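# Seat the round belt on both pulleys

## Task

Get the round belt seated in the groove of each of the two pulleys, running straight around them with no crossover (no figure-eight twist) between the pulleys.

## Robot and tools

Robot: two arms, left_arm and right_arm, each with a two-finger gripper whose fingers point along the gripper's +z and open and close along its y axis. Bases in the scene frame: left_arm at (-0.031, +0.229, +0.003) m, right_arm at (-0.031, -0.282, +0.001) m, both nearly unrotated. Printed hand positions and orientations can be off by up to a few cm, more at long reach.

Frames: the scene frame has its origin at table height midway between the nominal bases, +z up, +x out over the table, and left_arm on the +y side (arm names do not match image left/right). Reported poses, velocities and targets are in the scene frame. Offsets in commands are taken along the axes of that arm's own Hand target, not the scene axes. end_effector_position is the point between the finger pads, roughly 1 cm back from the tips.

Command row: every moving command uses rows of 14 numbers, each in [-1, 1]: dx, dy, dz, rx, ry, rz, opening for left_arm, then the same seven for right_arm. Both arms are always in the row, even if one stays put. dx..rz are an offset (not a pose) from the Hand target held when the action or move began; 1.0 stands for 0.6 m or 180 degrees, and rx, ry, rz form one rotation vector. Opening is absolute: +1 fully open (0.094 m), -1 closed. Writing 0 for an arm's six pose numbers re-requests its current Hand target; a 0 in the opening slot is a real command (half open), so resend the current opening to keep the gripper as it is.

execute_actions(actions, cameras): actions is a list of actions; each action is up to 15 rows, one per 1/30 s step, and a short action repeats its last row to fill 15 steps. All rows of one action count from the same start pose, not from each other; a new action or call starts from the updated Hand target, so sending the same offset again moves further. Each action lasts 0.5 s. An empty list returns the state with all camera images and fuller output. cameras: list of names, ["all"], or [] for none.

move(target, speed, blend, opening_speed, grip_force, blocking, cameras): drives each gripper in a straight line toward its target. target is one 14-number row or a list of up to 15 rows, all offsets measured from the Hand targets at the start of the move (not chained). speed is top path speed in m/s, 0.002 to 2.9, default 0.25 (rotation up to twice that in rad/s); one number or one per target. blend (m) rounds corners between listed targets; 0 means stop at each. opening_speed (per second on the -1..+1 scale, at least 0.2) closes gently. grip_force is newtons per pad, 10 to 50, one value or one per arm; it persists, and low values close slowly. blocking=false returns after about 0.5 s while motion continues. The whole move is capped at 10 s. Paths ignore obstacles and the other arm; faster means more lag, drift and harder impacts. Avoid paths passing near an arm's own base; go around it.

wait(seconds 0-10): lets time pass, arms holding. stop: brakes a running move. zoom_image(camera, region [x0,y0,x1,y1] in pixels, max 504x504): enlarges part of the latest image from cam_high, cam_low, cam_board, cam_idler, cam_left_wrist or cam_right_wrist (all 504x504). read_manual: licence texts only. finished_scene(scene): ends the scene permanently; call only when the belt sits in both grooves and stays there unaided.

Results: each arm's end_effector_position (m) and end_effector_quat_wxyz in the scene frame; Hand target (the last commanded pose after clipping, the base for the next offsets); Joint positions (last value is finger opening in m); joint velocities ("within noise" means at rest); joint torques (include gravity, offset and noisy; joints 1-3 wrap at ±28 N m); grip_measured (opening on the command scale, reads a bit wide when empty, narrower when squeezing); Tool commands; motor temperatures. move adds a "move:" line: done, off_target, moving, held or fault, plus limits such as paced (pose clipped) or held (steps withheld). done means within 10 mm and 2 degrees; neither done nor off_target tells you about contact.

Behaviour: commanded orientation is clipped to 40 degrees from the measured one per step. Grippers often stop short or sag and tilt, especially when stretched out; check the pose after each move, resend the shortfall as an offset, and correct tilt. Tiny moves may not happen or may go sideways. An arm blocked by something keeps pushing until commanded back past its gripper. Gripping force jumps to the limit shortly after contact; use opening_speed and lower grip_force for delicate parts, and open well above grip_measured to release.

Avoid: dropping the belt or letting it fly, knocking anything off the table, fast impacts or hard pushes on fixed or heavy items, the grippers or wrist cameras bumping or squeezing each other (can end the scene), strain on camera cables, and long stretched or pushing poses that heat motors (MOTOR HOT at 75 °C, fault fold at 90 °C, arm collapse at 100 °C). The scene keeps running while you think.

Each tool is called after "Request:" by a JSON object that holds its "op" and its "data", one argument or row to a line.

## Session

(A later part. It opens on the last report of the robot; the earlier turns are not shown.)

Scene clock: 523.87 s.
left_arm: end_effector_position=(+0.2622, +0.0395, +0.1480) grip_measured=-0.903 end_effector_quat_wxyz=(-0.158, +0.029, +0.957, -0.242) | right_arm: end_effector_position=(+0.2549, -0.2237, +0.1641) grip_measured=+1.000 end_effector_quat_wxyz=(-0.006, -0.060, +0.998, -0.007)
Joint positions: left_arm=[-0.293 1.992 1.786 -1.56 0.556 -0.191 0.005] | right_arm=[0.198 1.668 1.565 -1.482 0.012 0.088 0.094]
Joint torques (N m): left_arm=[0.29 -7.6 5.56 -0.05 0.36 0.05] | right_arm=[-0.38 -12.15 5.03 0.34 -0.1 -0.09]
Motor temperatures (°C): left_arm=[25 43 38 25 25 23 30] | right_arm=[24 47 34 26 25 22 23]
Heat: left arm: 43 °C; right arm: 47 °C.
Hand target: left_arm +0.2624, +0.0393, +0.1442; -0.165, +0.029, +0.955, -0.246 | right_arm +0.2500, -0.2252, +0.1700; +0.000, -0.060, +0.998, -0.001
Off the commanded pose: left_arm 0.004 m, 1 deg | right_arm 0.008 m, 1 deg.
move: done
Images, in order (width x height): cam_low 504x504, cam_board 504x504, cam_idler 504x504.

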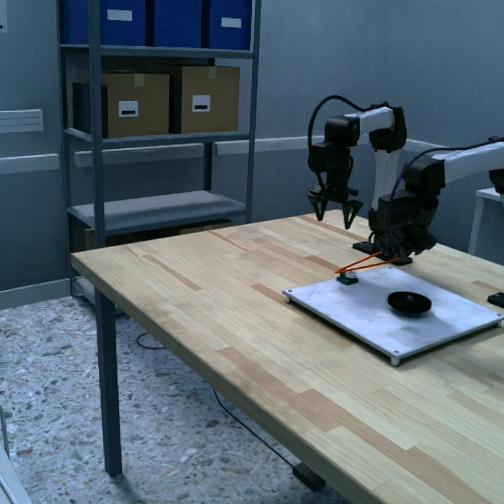

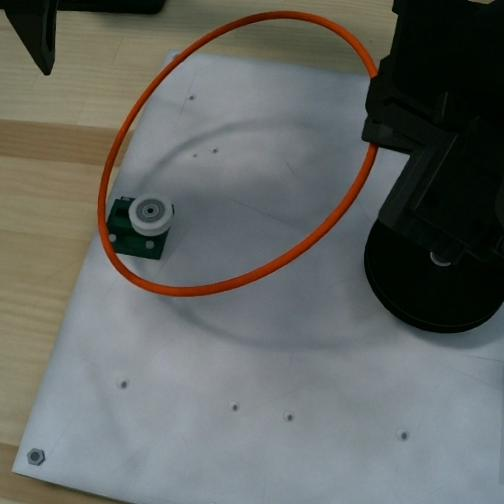

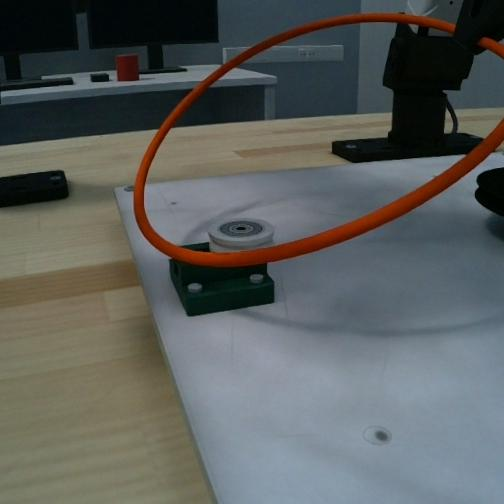

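Request:
{"op": "move", "data": {
  "target": [0,0,0,0,-0.05,0.028,-0.97,0,0,0,0,0,0,1],
  "speed": 0.12,
  "cameras": ["cam_low","cam_board","cam_idler"]
}}

Request:
{"op": "zoom_image", "data": {
  "camera": "cam_idler",
  "region": [110, 140, 310, 340]
}}

Scene clock: 533.83 s.
left_arm: end_effector_position=(+0.2611, +0.0410, +0.1348) grip_measured=-0.903 end_effector_quat_wxyz=(-0.102, +0.046, +0.961, -0.253) | right_arm: end_effector_position=(+0.2549, -0.2237, +0.1641) grip_measured=+1.000 end_effector_quat_wxyz=(-0.006, -0.060, +0.998, -0.007)
Joint positions: left_arm=[-0.293 1.88 1.597 -1.363 0.548 -0.191 0.005] | right_arm=[0.198 1.668 1.565 -1.482 0.012 0.088 0.094]
Joint torques (N m): left_arm=[-0.98 -10.89 5.61 0.36 0.15 -0.16] | right_arm=[-0.4 -12.07 5.26 0.35 -0.07 -0.1]
Heat: left arm: 44 °C; right arm: 47 °C.
Hand target: left_arm +0.2624, +0.0393, +0.1441; -0.079, +0.052, +0.962, -0.255 | right_arm +0.2500, -0.2252, +0.1700; +0.000, -0.060, +0.998, -0.001
Off the commanded pose: left_arm 0.010 m, 3 deg | right_arm 0.008 m, 1 deg.
move: off_target (left_arm)
Images, in order (width x height): cam_low 504x504, cam_board 504x504, cam_idler 504x504.

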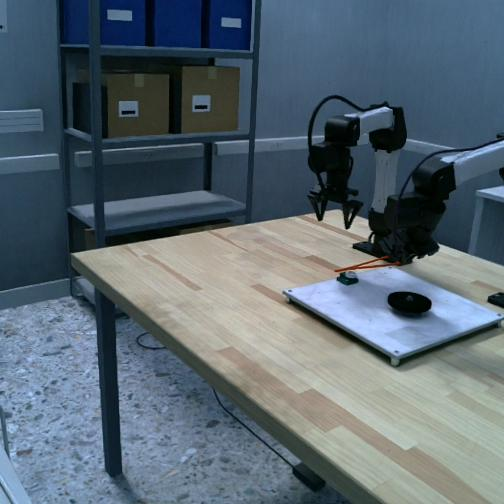

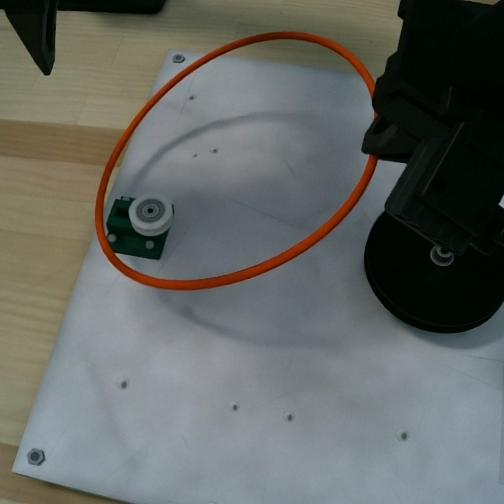

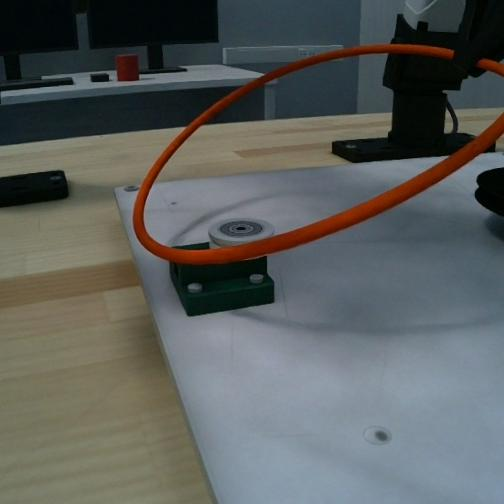

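Scaled by 2.520 from the camera's 504x504 image, which has a finer 720x720 frame.

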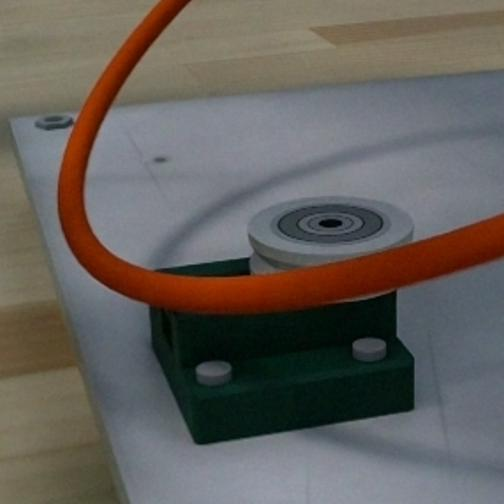

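Request:
{"op": "move", "data": {
  "target": [-0.002,0.081,0.038,0.11,0,0,-0.97,0,0,0,0,0,0,1],
  "speed": 0.08,
  "cameras": ["cam_low","cam_board","cam_idler"]
}}

Request:
{"op": "zoom_image", "data": {
  "camera": "cam_idler",
  "region": [110, 140, 310, 340]
}}

Request:
{"op": "zoom_image", "data": {
  "camera": "cam_low",
  "region": [310, 210, 470, 350]
}}

Scene clock: 551.80 s.
left_arm: end_effector_position=(+0.2592, +0.0713, +0.1032) grip_measured=-0.903 end_effector_quat_wxyz=(-0.092, +0.034, +0.908, -0.408) | right_arm: end_effector_position=(+0.2549, -0.2237, +0.1641) grip_measured=+1.000 end_effector_quat_wxyz=(-0.006, -0.060, +0.998, -0.007)
Joint positions: left_arm=[-0.078 1.878 1.321 -1.204 0.847 0.068 0.005] | right_arm=[0.198 1.668 1.565 -1.482 0.012 0.088 0.094]
Joint torques (N m): left_arm=[0.14 -6.57 5.27 0.17 0.55 0.07] | right_arm=[-0.42 -12 5.18 0.35 -0.11 -0.07]
Motor temperatures (°C): left_arm=[25 48 38 25 25 23 30] | right_arm=[24 47 33 26 25 22 23]
Heat: left arm: 48 °C; right arm: 47 °C.
Hand target: left_arm +0.2624, +0.0702, +0.1002; -0.087, +0.037, +0.904, -0.417 | right_arm +0.2500, -0.2252, +0.1700; +0.000, -0.060, +0.998, -0.001
Off the commanded pose: left_arm 0.005 m, 1 deg | right_arm 0.008 m, 1 deg.
move: done
Images, in order (width x height): cam_low 504x504, cam_board 504x504, cam_idler 504x504.

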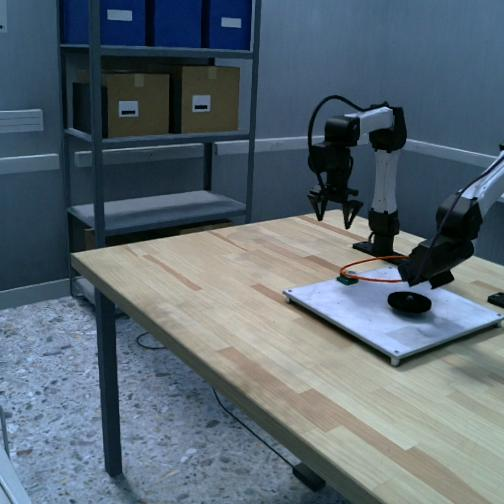

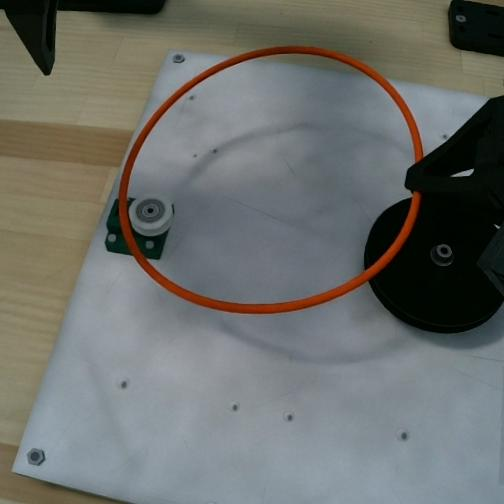

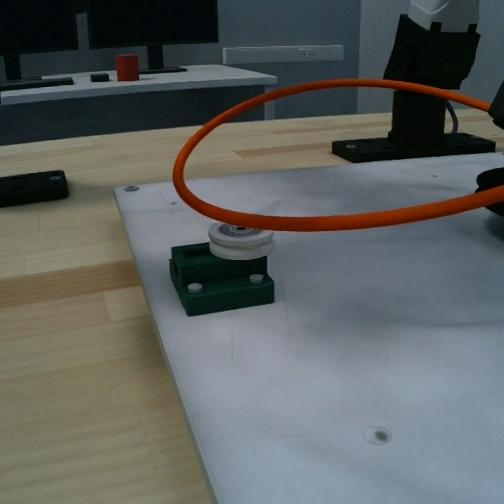

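Scaled by 2.520 from the camera's 504x504 image, which has a finer 720x720 frame.

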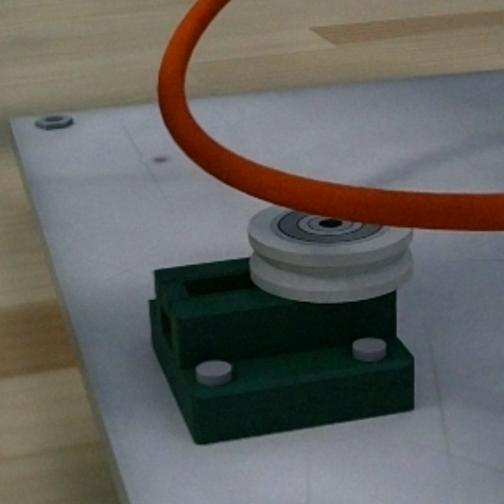

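Scaled by 3.150 from the camera's 504x504 image, which has a finer 720x720 frame.

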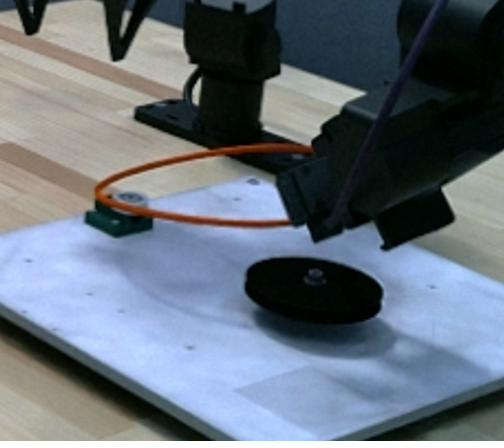

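Request:
{"op": "move", "data": {
  "target": [
    [-0.003,-0.015,0.0175,0,0,0,-0.97,0,0,0,0,0,0,1],
    [-0.009,0.018,0.045,0,0,0,-0.97,0,0,0,0,0,0,1]
  ],
  "speed": 0.08,
  "cameras": ["cam_low","cam_board","cam_idler"]
}}

Request:
{"op": "zoom_image", "data": {
  "camera": "cam_idler",
  "region": [110, 140, 310, 340]
}}

Request:
{"op": "zoom_image", "data": {
  "camera": "cam_low",
  "region": [310, 210, 470, 350]
}}

Scene clock: 570.20 s.
left_arm: end_effector_position=(+0.2604, +0.0592, +0.0764) grip_measured=-0.903 end_effector_quat_wxyz=(-0.088, +0.039, +0.907, -0.410) | right_arm: end_effector_position=(+0.2549, -0.2237, +0.1641) grip_measured=+1.000 end_effector_quat_wxyz=(-0.006, -0.060, +0.998, -0.007)
Joint positions: left_arm=[-0.113 1.911 1.252 -1.059 0.856 0.026 0.005] | right_arm=[0.198 1.668 1.565 -1.482 0.012 0.088 0.094]
Joint torques (N m): left_arm=[-0.5 -6.87 5.31 0.26 0.53 -0.17] | right_arm=[-0.59 -11.85 5.08 0.36 -0.11 -0.11]
Heat: left arm: 46 °C; right arm: 48 °C.
Hand target: left_arm +0.2626, +0.0562, +0.0742; -0.087, +0.038, +0.904, -0.417 | right_arm +0.2500, -0.2252, +0.1700; +0.000, -0.060, +0.998, -0.001
Off the commanded pose: left_arm 0.004 m, 1 deg | right_arm 0.008 m, 1 deg.
move: done
Images, in order (width x height): cam_low 504x504, cam_board 504x504, cam_idler 504x504.

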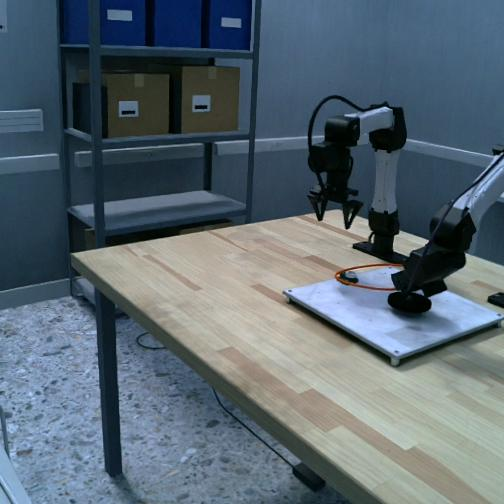

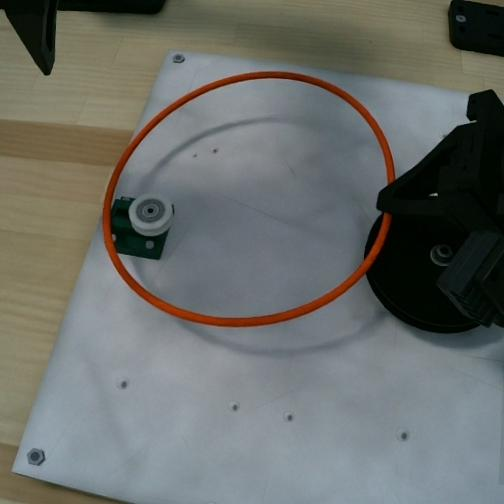

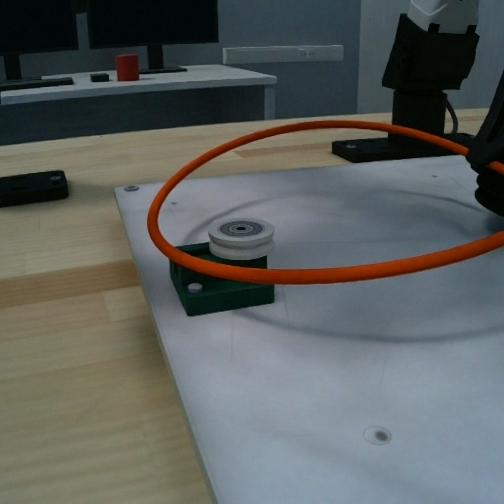

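Scaled by 2.520 from the camera's 504x504 image, which has a finer 720x720 frame.

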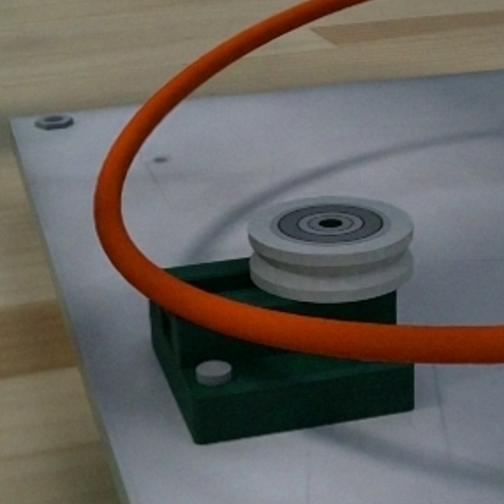

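Scaled by 3.150 from the camera's 504x504 image, which has a finer 720x720 frame.

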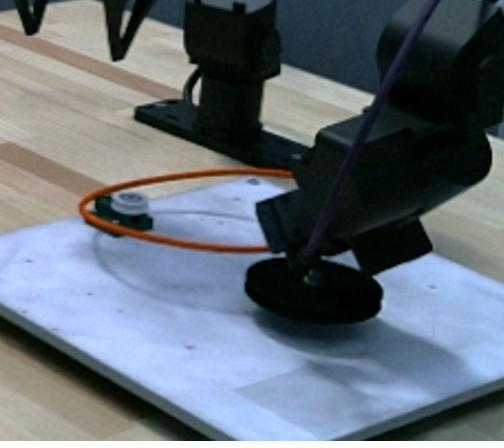

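Request:
{"op": "move", "data": {
  "target": [0.003,0.017,-0.02,0,0,0,-0.97,0,0,0,0,0,0,1],
  "speed": 0.06,
  "cameras": ["cam_low","cam_board","cam_idler"]
}}

Request:
{"op": "zoom_image", "data": {
  "camera": "cam_idler",
  "region": [130, 160, 300, 330]
}}

Request:
{"op": "zoom_image", "data": {
  "camera": "cam_board",
  "region": [90, 150, 220, 280]
}}

Scene clock: 580.53 s.
left_arm: end_effector_position=(+0.2635, +0.0718, +0.0751) grip_measured=-0.903 end_effector_quat_wxyz=(-0.080, +0.037, +0.906, -0.413) | right_arm: end_effector_position=(+0.2549, -0.2237, +0.1641) grip_measured=+1.000 end_effector_quat_wxyz=(-0.006, -0.060, +0.998, -0.007)
Joint positions: left_arm=[-0.071 1.917 1.252 -1.078 0.856 0.076 0.005] | right_arm=[0.198 1.668 1.565 -1.482 0.012 0.088 0.094]
Joint torques (N m): left_arm=[0.1 -6.64 6.31 -0.12 0.46 0.08] | right_arm=[-0.43 -12.01 4.89 0.35 -0.11 -0.11]
Heat: left arm: 46 °C; right arm: 48 °C.
Hand target: left_arm +0.2631, +0.0720, +0.0744; -0.087, +0.038, +0.904, -0.417 | right_arm +0.2500, -0.2252, +0.1700; +0.000, -0.060, +0.998, -0.001
Off the commanded pose: left_arm 0.001 m, 1 deg | right_arm 0.008 m, 1 deg.
move: done
Images, in order (width x height): cam_low 504x504, cam_board 504x504, cam_idler 504x504.

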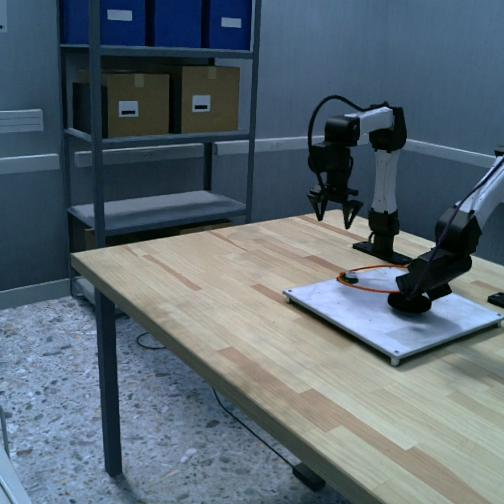

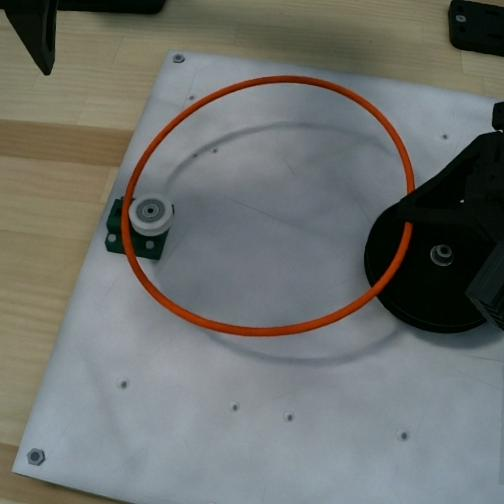

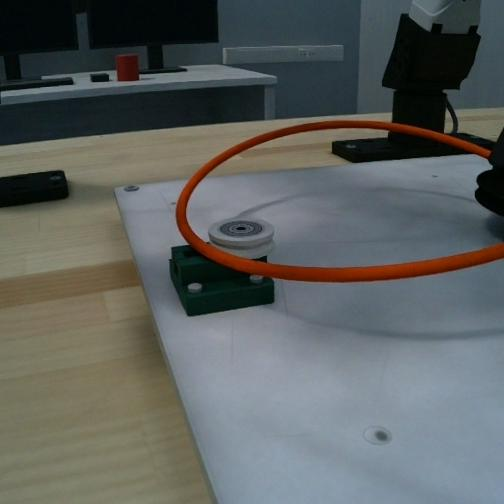

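Scaled by 2.965 from the camera's 504x504 image, which has a finer 720x720 frame.

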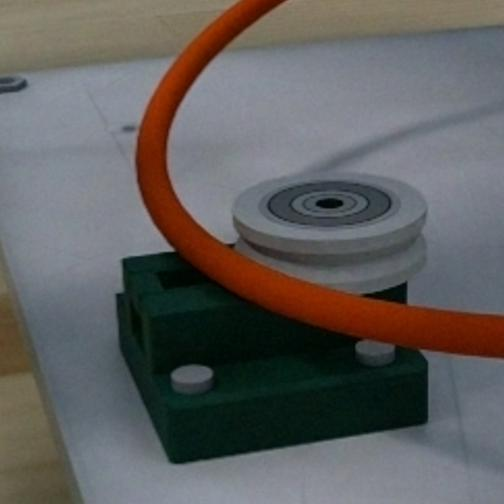

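Scaled by 3.877 from the camera's 504x504 image, which has a finer 720x720 frame.

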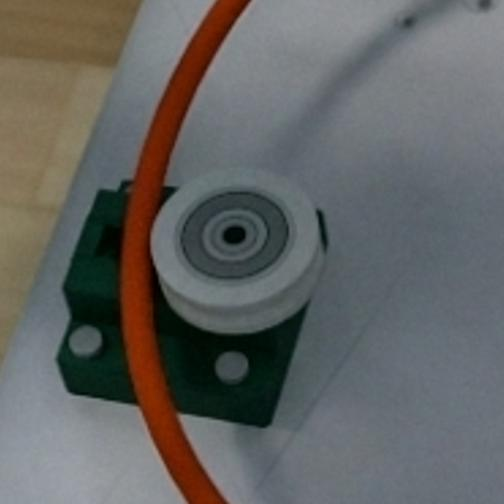

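Request:
{"op": "move", "data": {
  "target": [0.001,0.006,0.001,-0.014,0,0,-0.97,0,0,0,0,0,0,1],
  "speed": 0.06,
  "cameras": ["cam_low","cam_board","cam_idler"]
}}

Request:
{"op": "zoom_image", "data": {
  "camera": "cam_idler",
  "region": [130, 160, 300, 330]
}}

Request:
{"op": "zoom_image", "data": {
  "camera": "cam_board",
  "region": [90, 150, 220, 280]
}}

Scene clock: 599.67 s.
left_arm: end_effector_position=(+0.2632, +0.0739, +0.0728) grip_measured=-0.903 end_effector_quat_wxyz=(-0.081, +0.039, +0.910, -0.405) | right_arm: end_effector_position=(+0.2549, -0.2237, +0.1641) grip_measured=+1.000 end_effector_quat_wxyz=(-0.006, -0.060, +0.998, -0.007)
Joint positions: left_arm=[-0.071 1.917 1.252 -1.078 0.838 0.076 0.005] | right_arm=[0.198 1.668 1.565 -1.482 0.012 0.088 0.094]
Joint torques (N m): left_arm=[-0.9 -7.43 6.13 -0.07 0.22 -0.1] | right_arm=[-0.5 -11.9 5.15 0.38 -0.1 -0.09]
Heat: left arm: 44 °C; right arm: 48 °C.
Hand target: left_arm +0.2623, +0.0740, +0.0713; -0.086, +0.039, +0.913, -0.397 | right_arm +0.2500, -0.2252, +0.1700; +0.000, -0.060, +0.998, -0.001
Off the commanded pose: left_arm 0.002 m, 1 deg | right_arm 0.008 m, 1 deg.
move: done
Images, in order (width x height): cam_low 504x504, cam_board 504x504, cam_idler 504x504.

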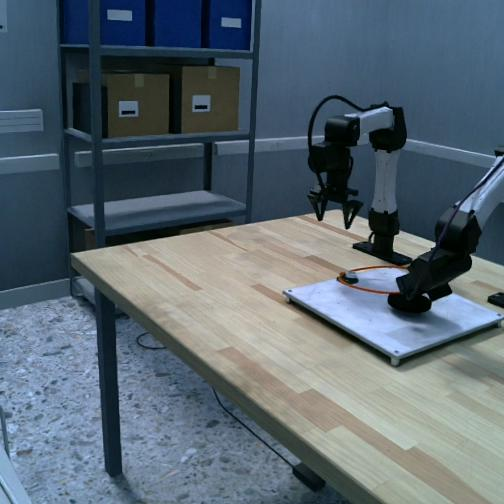

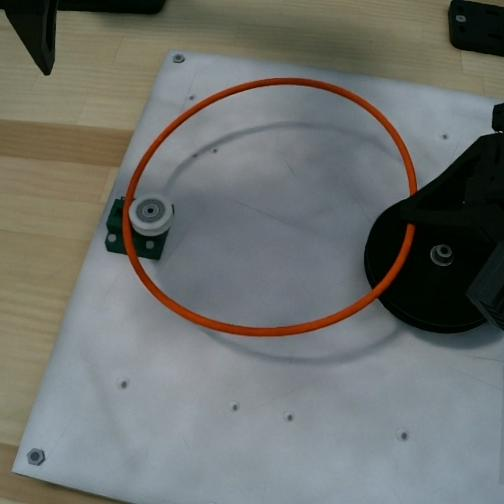

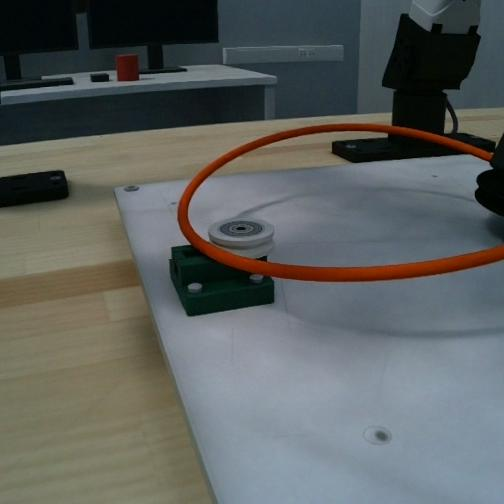

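Scaled by 2.965 from the camera's 504x504 image, which has a finer 720x720 frame.

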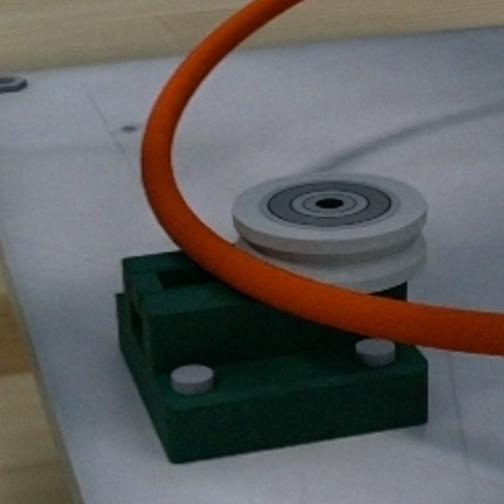

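Scaled by 3.877 from the camera's 504x504 image, which has a finer 720x720 frame.

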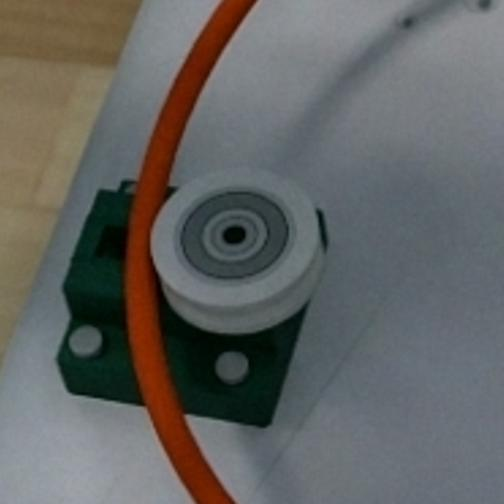

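Request:
{"op": "move", "data": {
  "target": [0.002,0.009,-0.01,0,0,0,-0.97,0,0,0,0,0,0,1],
  "speed": 0.06,
  "cameras": ["cam_low","cam_board","cam_idler"]
}}

Request:
{"op": "zoom_image", "data": {
  "camera": "cam_idler",
  "region": [130, 160, 300, 330]
}}

Request:
{"op": "zoom_image", "data": {
  "camera": "cam_board",
  "region": [90, 150, 220, 280]
}}

Scene clock: 607.17 s.
left_arm: end_effector_position=(+0.2613, +0.0786, +0.0728) grip_measured=-0.903 end_effector_quat_wxyz=(-0.084, +0.037, +0.910, -0.403) | right_arm: end_effector_position=(+0.2549, -0.2237, +0.1641) grip_measured=+1.000 end_effector_quat_wxyz=(-0.006, -0.060, +0.998, -0.007)
Joint positions: left_arm=[-0.059 1.917 1.252 -1.099 0.833 0.094 0.005] | right_arm=[0.198 1.668 1.565 -1.482 0.012 0.088 0.094]
Joint torques (N m): left_arm=[0.42 -7.02 6.65 -0.17 0.2 0.07] | right_arm=[-0.42 -12.11 5.05 0.39 -0.07 -0.09]
Heat: left arm: 44 °C; right arm: 48 °C.
Hand target: left_arm +0.2624, +0.0822, +0.0715; -0.086, +0.039, +0.913, -0.397 | right_arm +0.2500, -0.2252, +0.1700; +0.000, -0.060, +0.998, -0.001
Off the commanded pose: left_arm 0.004 m, 1 deg | right_arm 0.008 m, 1 deg.
move: done
Images, in order (width x height): cam_low 504x504, cam_board 504x504, cam_idler 504x504.

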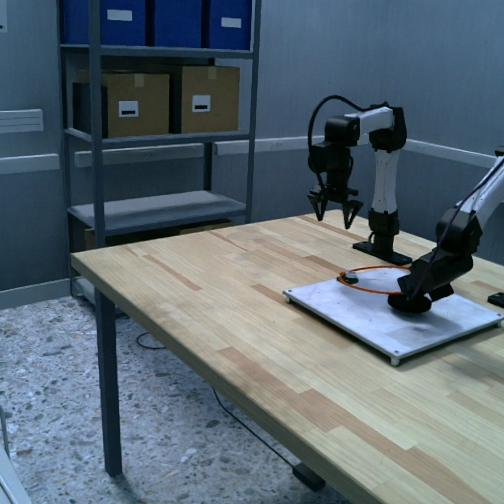

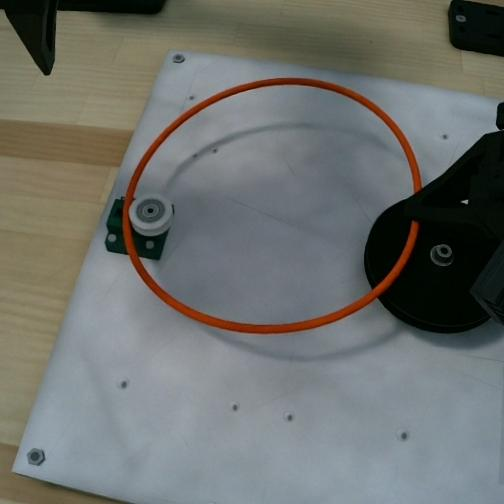

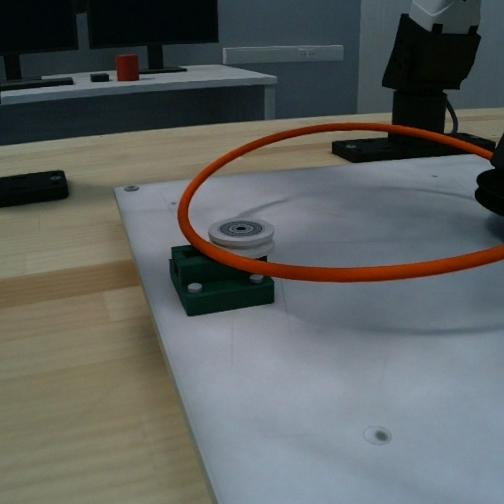

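Scaled by 2.965 from the camera's 504x504 image, which has a finer 720x720 frame.

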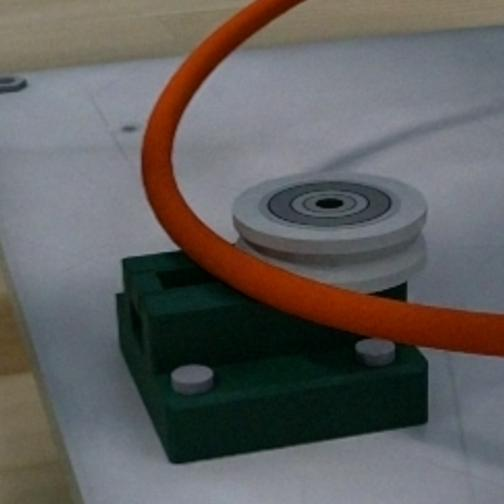

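Scaled by 3.877 from the camera's 504x504 image, which has a finer 720x720 frame.

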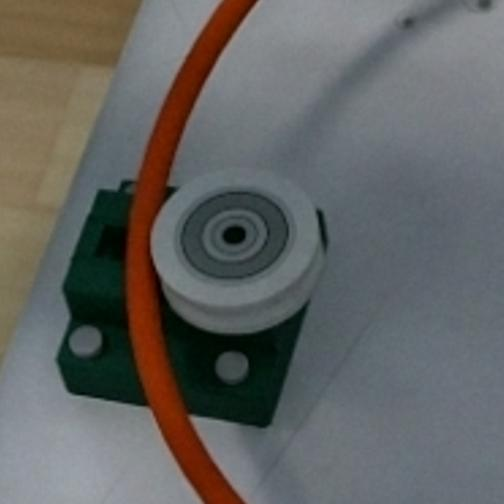

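Request:
{"op": "move", "data": {
  "target": [-0.006,0.013,-0.04,0,0,0,-0.97,0,0,0,0,0,0,1],
  "speed": 0.06,
  "cameras": ["cam_low","cam_board","cam_idler"]
}}

Request:
{"op": "zoom_image", "data": {
  "camera": "cam_idler",
  "region": [130, 160, 300, 330]
}}

Request:
{"op": "zoom_image", "data": {
  "camera": "cam_board",
  "region": [90, 150, 220, 280]
}}

Scene clock: 626.77 s.
left_arm: end_effector_position=(+0.2681, +0.1021, +0.0815) grip_measured=-0.903 end_effector_quat_wxyz=(-0.084, +0.036, +0.912, -0.399) | right_arm: end_effector_position=(+0.2549, -0.2237, +0.1641) grip_measured=+1.000 end_effector_quat_wxyz=(-0.006, -0.060, +0.998, -0.007)
Joint positions: left_arm=[0.011 1.941 1.323 -1.214 0.809 0.188 0.005] | right_arm=[0.198 1.668 1.565 -1.482 0.012 0.088 0.094]
Joint torques (N m): left_arm=[0.2 -6.76 7.47 -0.31 0.27 0.1] | right_arm=[-0.47 -12.15 5.01 0.37 -0.09 -0.13]
Heat: left arm: 44 °C; right arm: 49 °C.
Hand target: left_arm +0.2703, +0.1043, +0.0814; -0.086, +0.039, +0.913, -0.397 | right_arm +0.2500, -0.2252, +0.1700; +0.000, -0.060, +0.998, -0.001
Off the commanded pose: left_arm 0.003 m, 1 deg | right_arm 0.008 m, 1 deg.
move: done
Images, in order (width x height): cam_low 504x504, cam_board 504x504, cam_idler 504x504.

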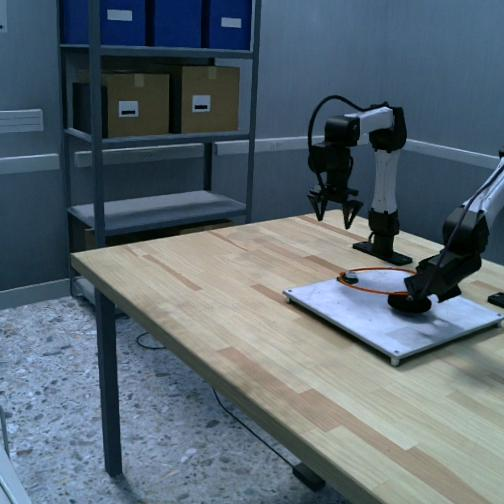

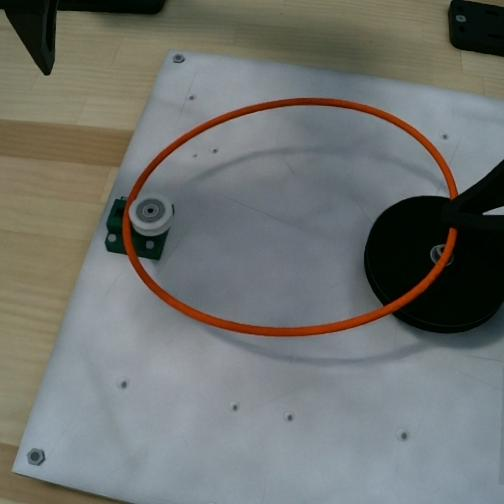

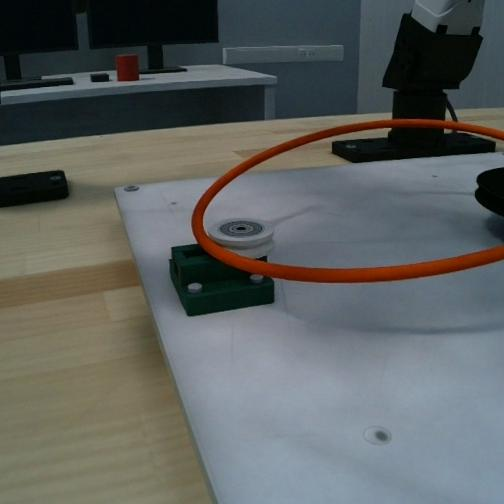

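Scaled by 2.965 from the camera's 504x504 image, which has a finer 720x720 frame.

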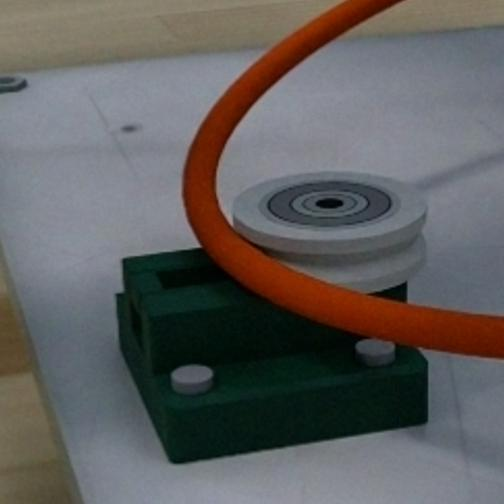

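Scaled by 3.877 from the camera's 504x504 image, which has a finer 720x720 frame.

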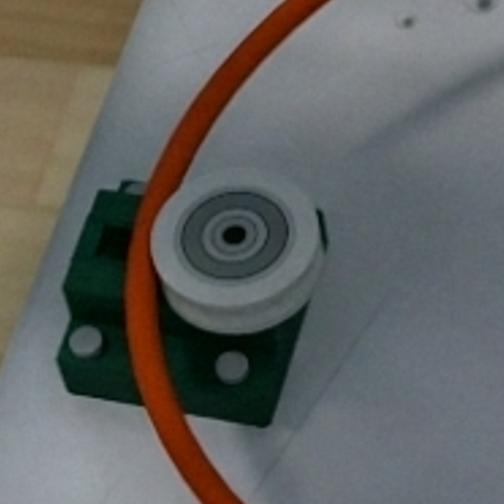

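Request:
{"op": "move", "data": {
  "target": [-0.023,0.024,-0.038,0,0,0,-0.97,0,0,0,0,0,0,1],
  "speed": 0.06,
  "cameras": ["cam_low","cam_board","cam_idler"]
}}

Request:
{"op": "zoom_image", "data": {
  "camera": "cam_idler",
  "region": [130, 160, 300, 330]
}}

Request:
{"op": "zoom_image", "data": {
  "camera": "cam_board",
  "region": [90, 150, 220, 280]
}}

Request:
{"op": "zoom_image", "data": {
  "camera": "cam_low",
  "region": [310, 210, 470, 350]
}}

Scene clock: 641.10 s.
left_arm: end_effector_position=(+0.2863, +0.1251, +0.0852) grip_measured=-0.903 end_effector_quat_wxyz=(-0.083, +0.037, +0.912, -0.401) | right_arm: end_effector_position=(+0.2549, -0.2237, +0.1641) grip_measured=+1.000 end_effector_quat_wxyz=(-0.006, -0.060, +0.998, -0.007)
Joint positions: left_arm=[0.078 2.022 1.449 -1.324 0.792 0.281 0.005] | right_arm=[0.198 1.668 1.565 -1.482 0.012 0.088 0.094]
Joint torques (N m): left_arm=[0.4 -7.27 7.41 -0.41 0.23 0.09] | right_arm=[-0.29 -12.05 5.24 0.32 -0.08 -0.1]
Motor temperatures (°C): left_arm=[25 43 38 24 25 23 31] | right_arm=[24 49 33 25 25 22 23]
Heat: left arm: 43 °C; right arm: 49 °C.
Hand target: left_arm +0.2883, +0.1286, +0.0844; -0.086, +0.039, +0.913, -0.397 | right_arm +0.2500, -0.2252, +0.1700; +0.000, -0.060, +0.998, -0.001
Off the commanded pose: left_arm 0.004 m, 1 deg | right_arm 0.008 m, 1 deg.
move: done
Images, in order (width x height): cam_low 504x504, cam_board 504x504, cam_idler 504x504.

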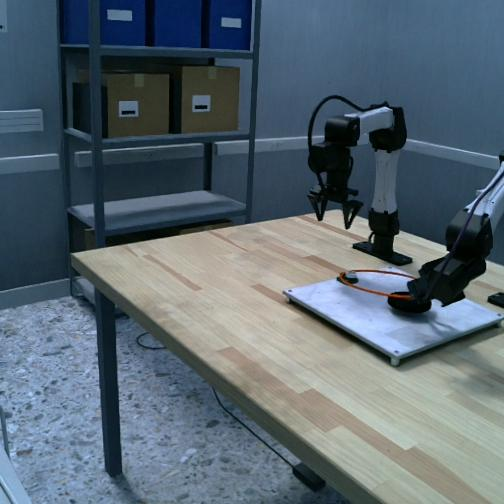

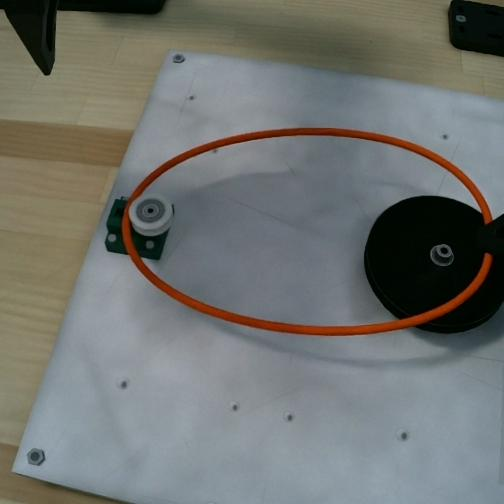

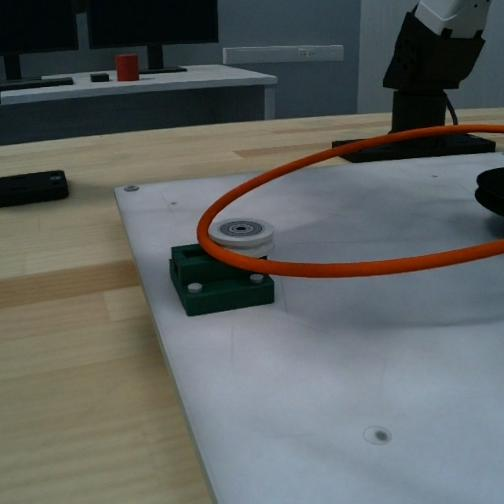

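Scaled by 2.965 from the camera's 504x504 image, which has a finer 720x720 frame.

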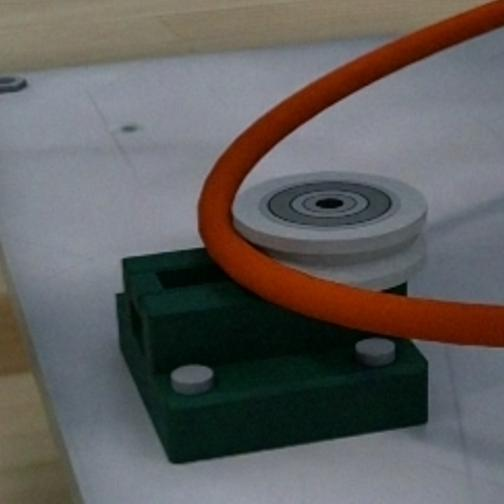

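Scaled by 3.877 from the camera's 504x504 image, which has a finer 720x720 frame.

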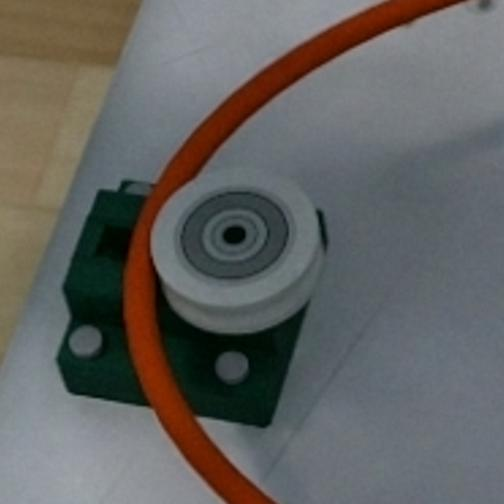

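Scaled by 3.150 from the camera's 504x504 image, which has a finer 720x720 frame.

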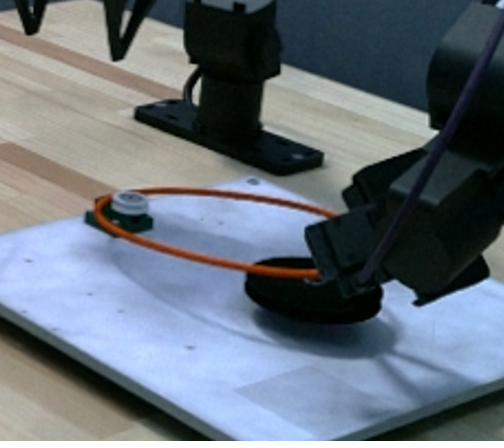

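Request:
{"op": "move", "data": {
  "target": [-0.011,0.024,-0.023,0,0,0,-0.97,0,0,0,0,0,0,1],
  "speed": 0.06,
  "cameras": ["cam_low","cam_board","cam_idler","cam_left_wrist"]
}}

Request:
{"op": "zoom_image", "data": {
  "camera": "cam_idler",
  "region": [130, 160, 300, 330]
}}

Request:
{"op": "zoom_image", "data": {
  "camera": "cam_low",
  "region": [370, 240, 480, 340]
}}

Scene clock: 649.77 s.
left_arm: end_effector_position=(+0.2954, +0.1420, +0.0839) grip_measured=-0.903 end_effector_quat_wxyz=(-0.083, +0.037, +0.911, -0.403) | right_arm: end_effector_position=(+0.2549, -0.2237, +0.1641) grip_measured=+1.000 end_effector_quat_wxyz=(-0.006, -0.060, +0.998, -0.007)
Joint positions: left_arm=[0.125 2.077 1.518 -1.387 0.781 0.346 0.005] | right_arm=[0.198 1.668 1.565 -1.482 0.012 0.088 0.094]
Joint torques (N m): left_arm=[0.76 -7.58 7.39 -0.51 0.15 0.07] | right_arm=[-0.49 -11.95 5.12 0.37 -0.1 -0.1]
Heat: left arm: 45 °C; right arm: 49 °C.
Hand target: left_arm +0.2974, +0.1473, +0.0823; -0.086, +0.039, +0.913, -0.397 | right_arm +0.2500, -0.2252, +0.1700; +0.000, -0.060, +0.998, -0.001
Off the commanded pose: left_arm 0.006 m, 1 deg | right_arm 0.008 m, 1 deg.
move: done
Images, in order (width x height): cam_low 504x504, cam_board 504x504, cam_idler 504x504, cam_left_wrist 504x504.

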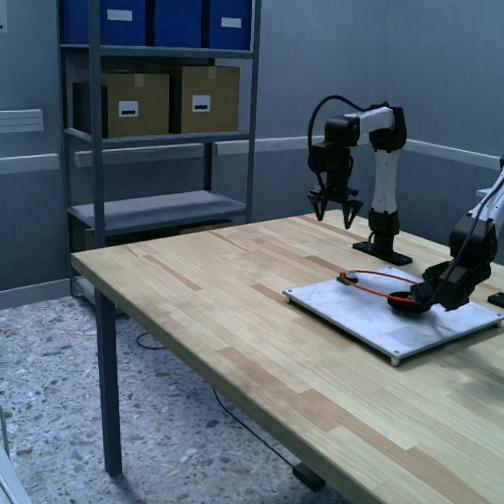

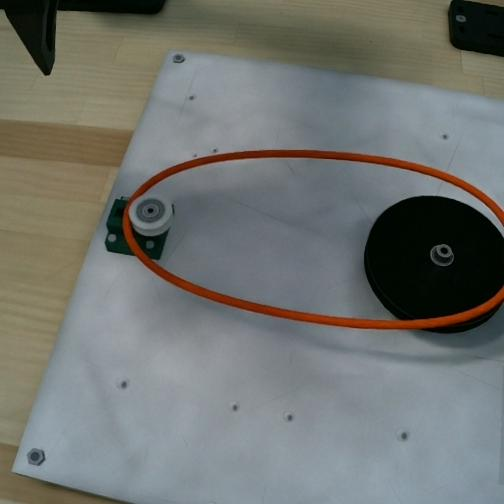

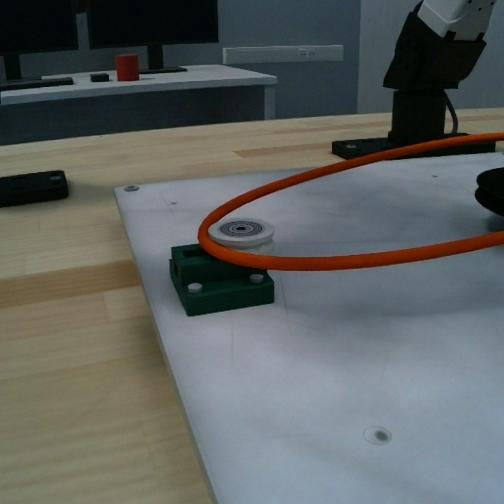

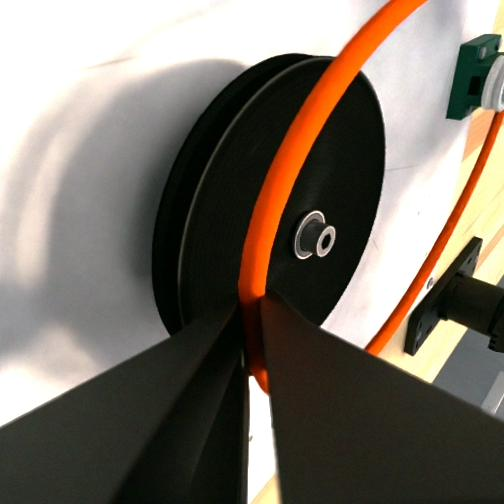

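Scaled by 2.965 from the camera's 504x504 image, which has a finer 720x720 frame.

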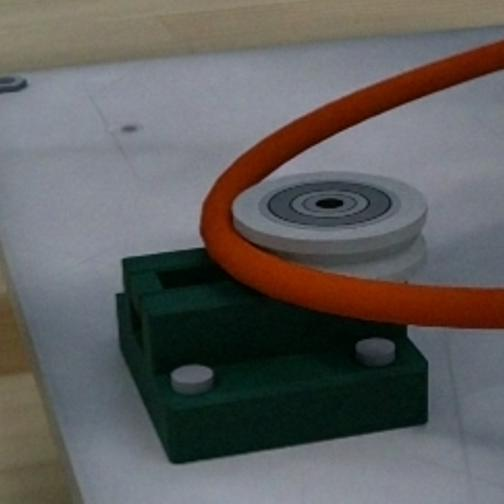

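Scaled by 4.582 from the camera's 504x504 image, which has a finer 720x720 frame.

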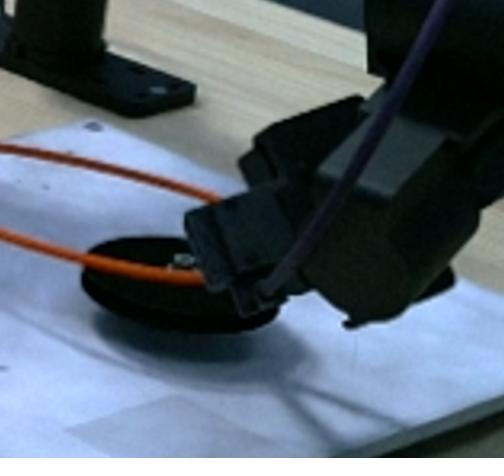

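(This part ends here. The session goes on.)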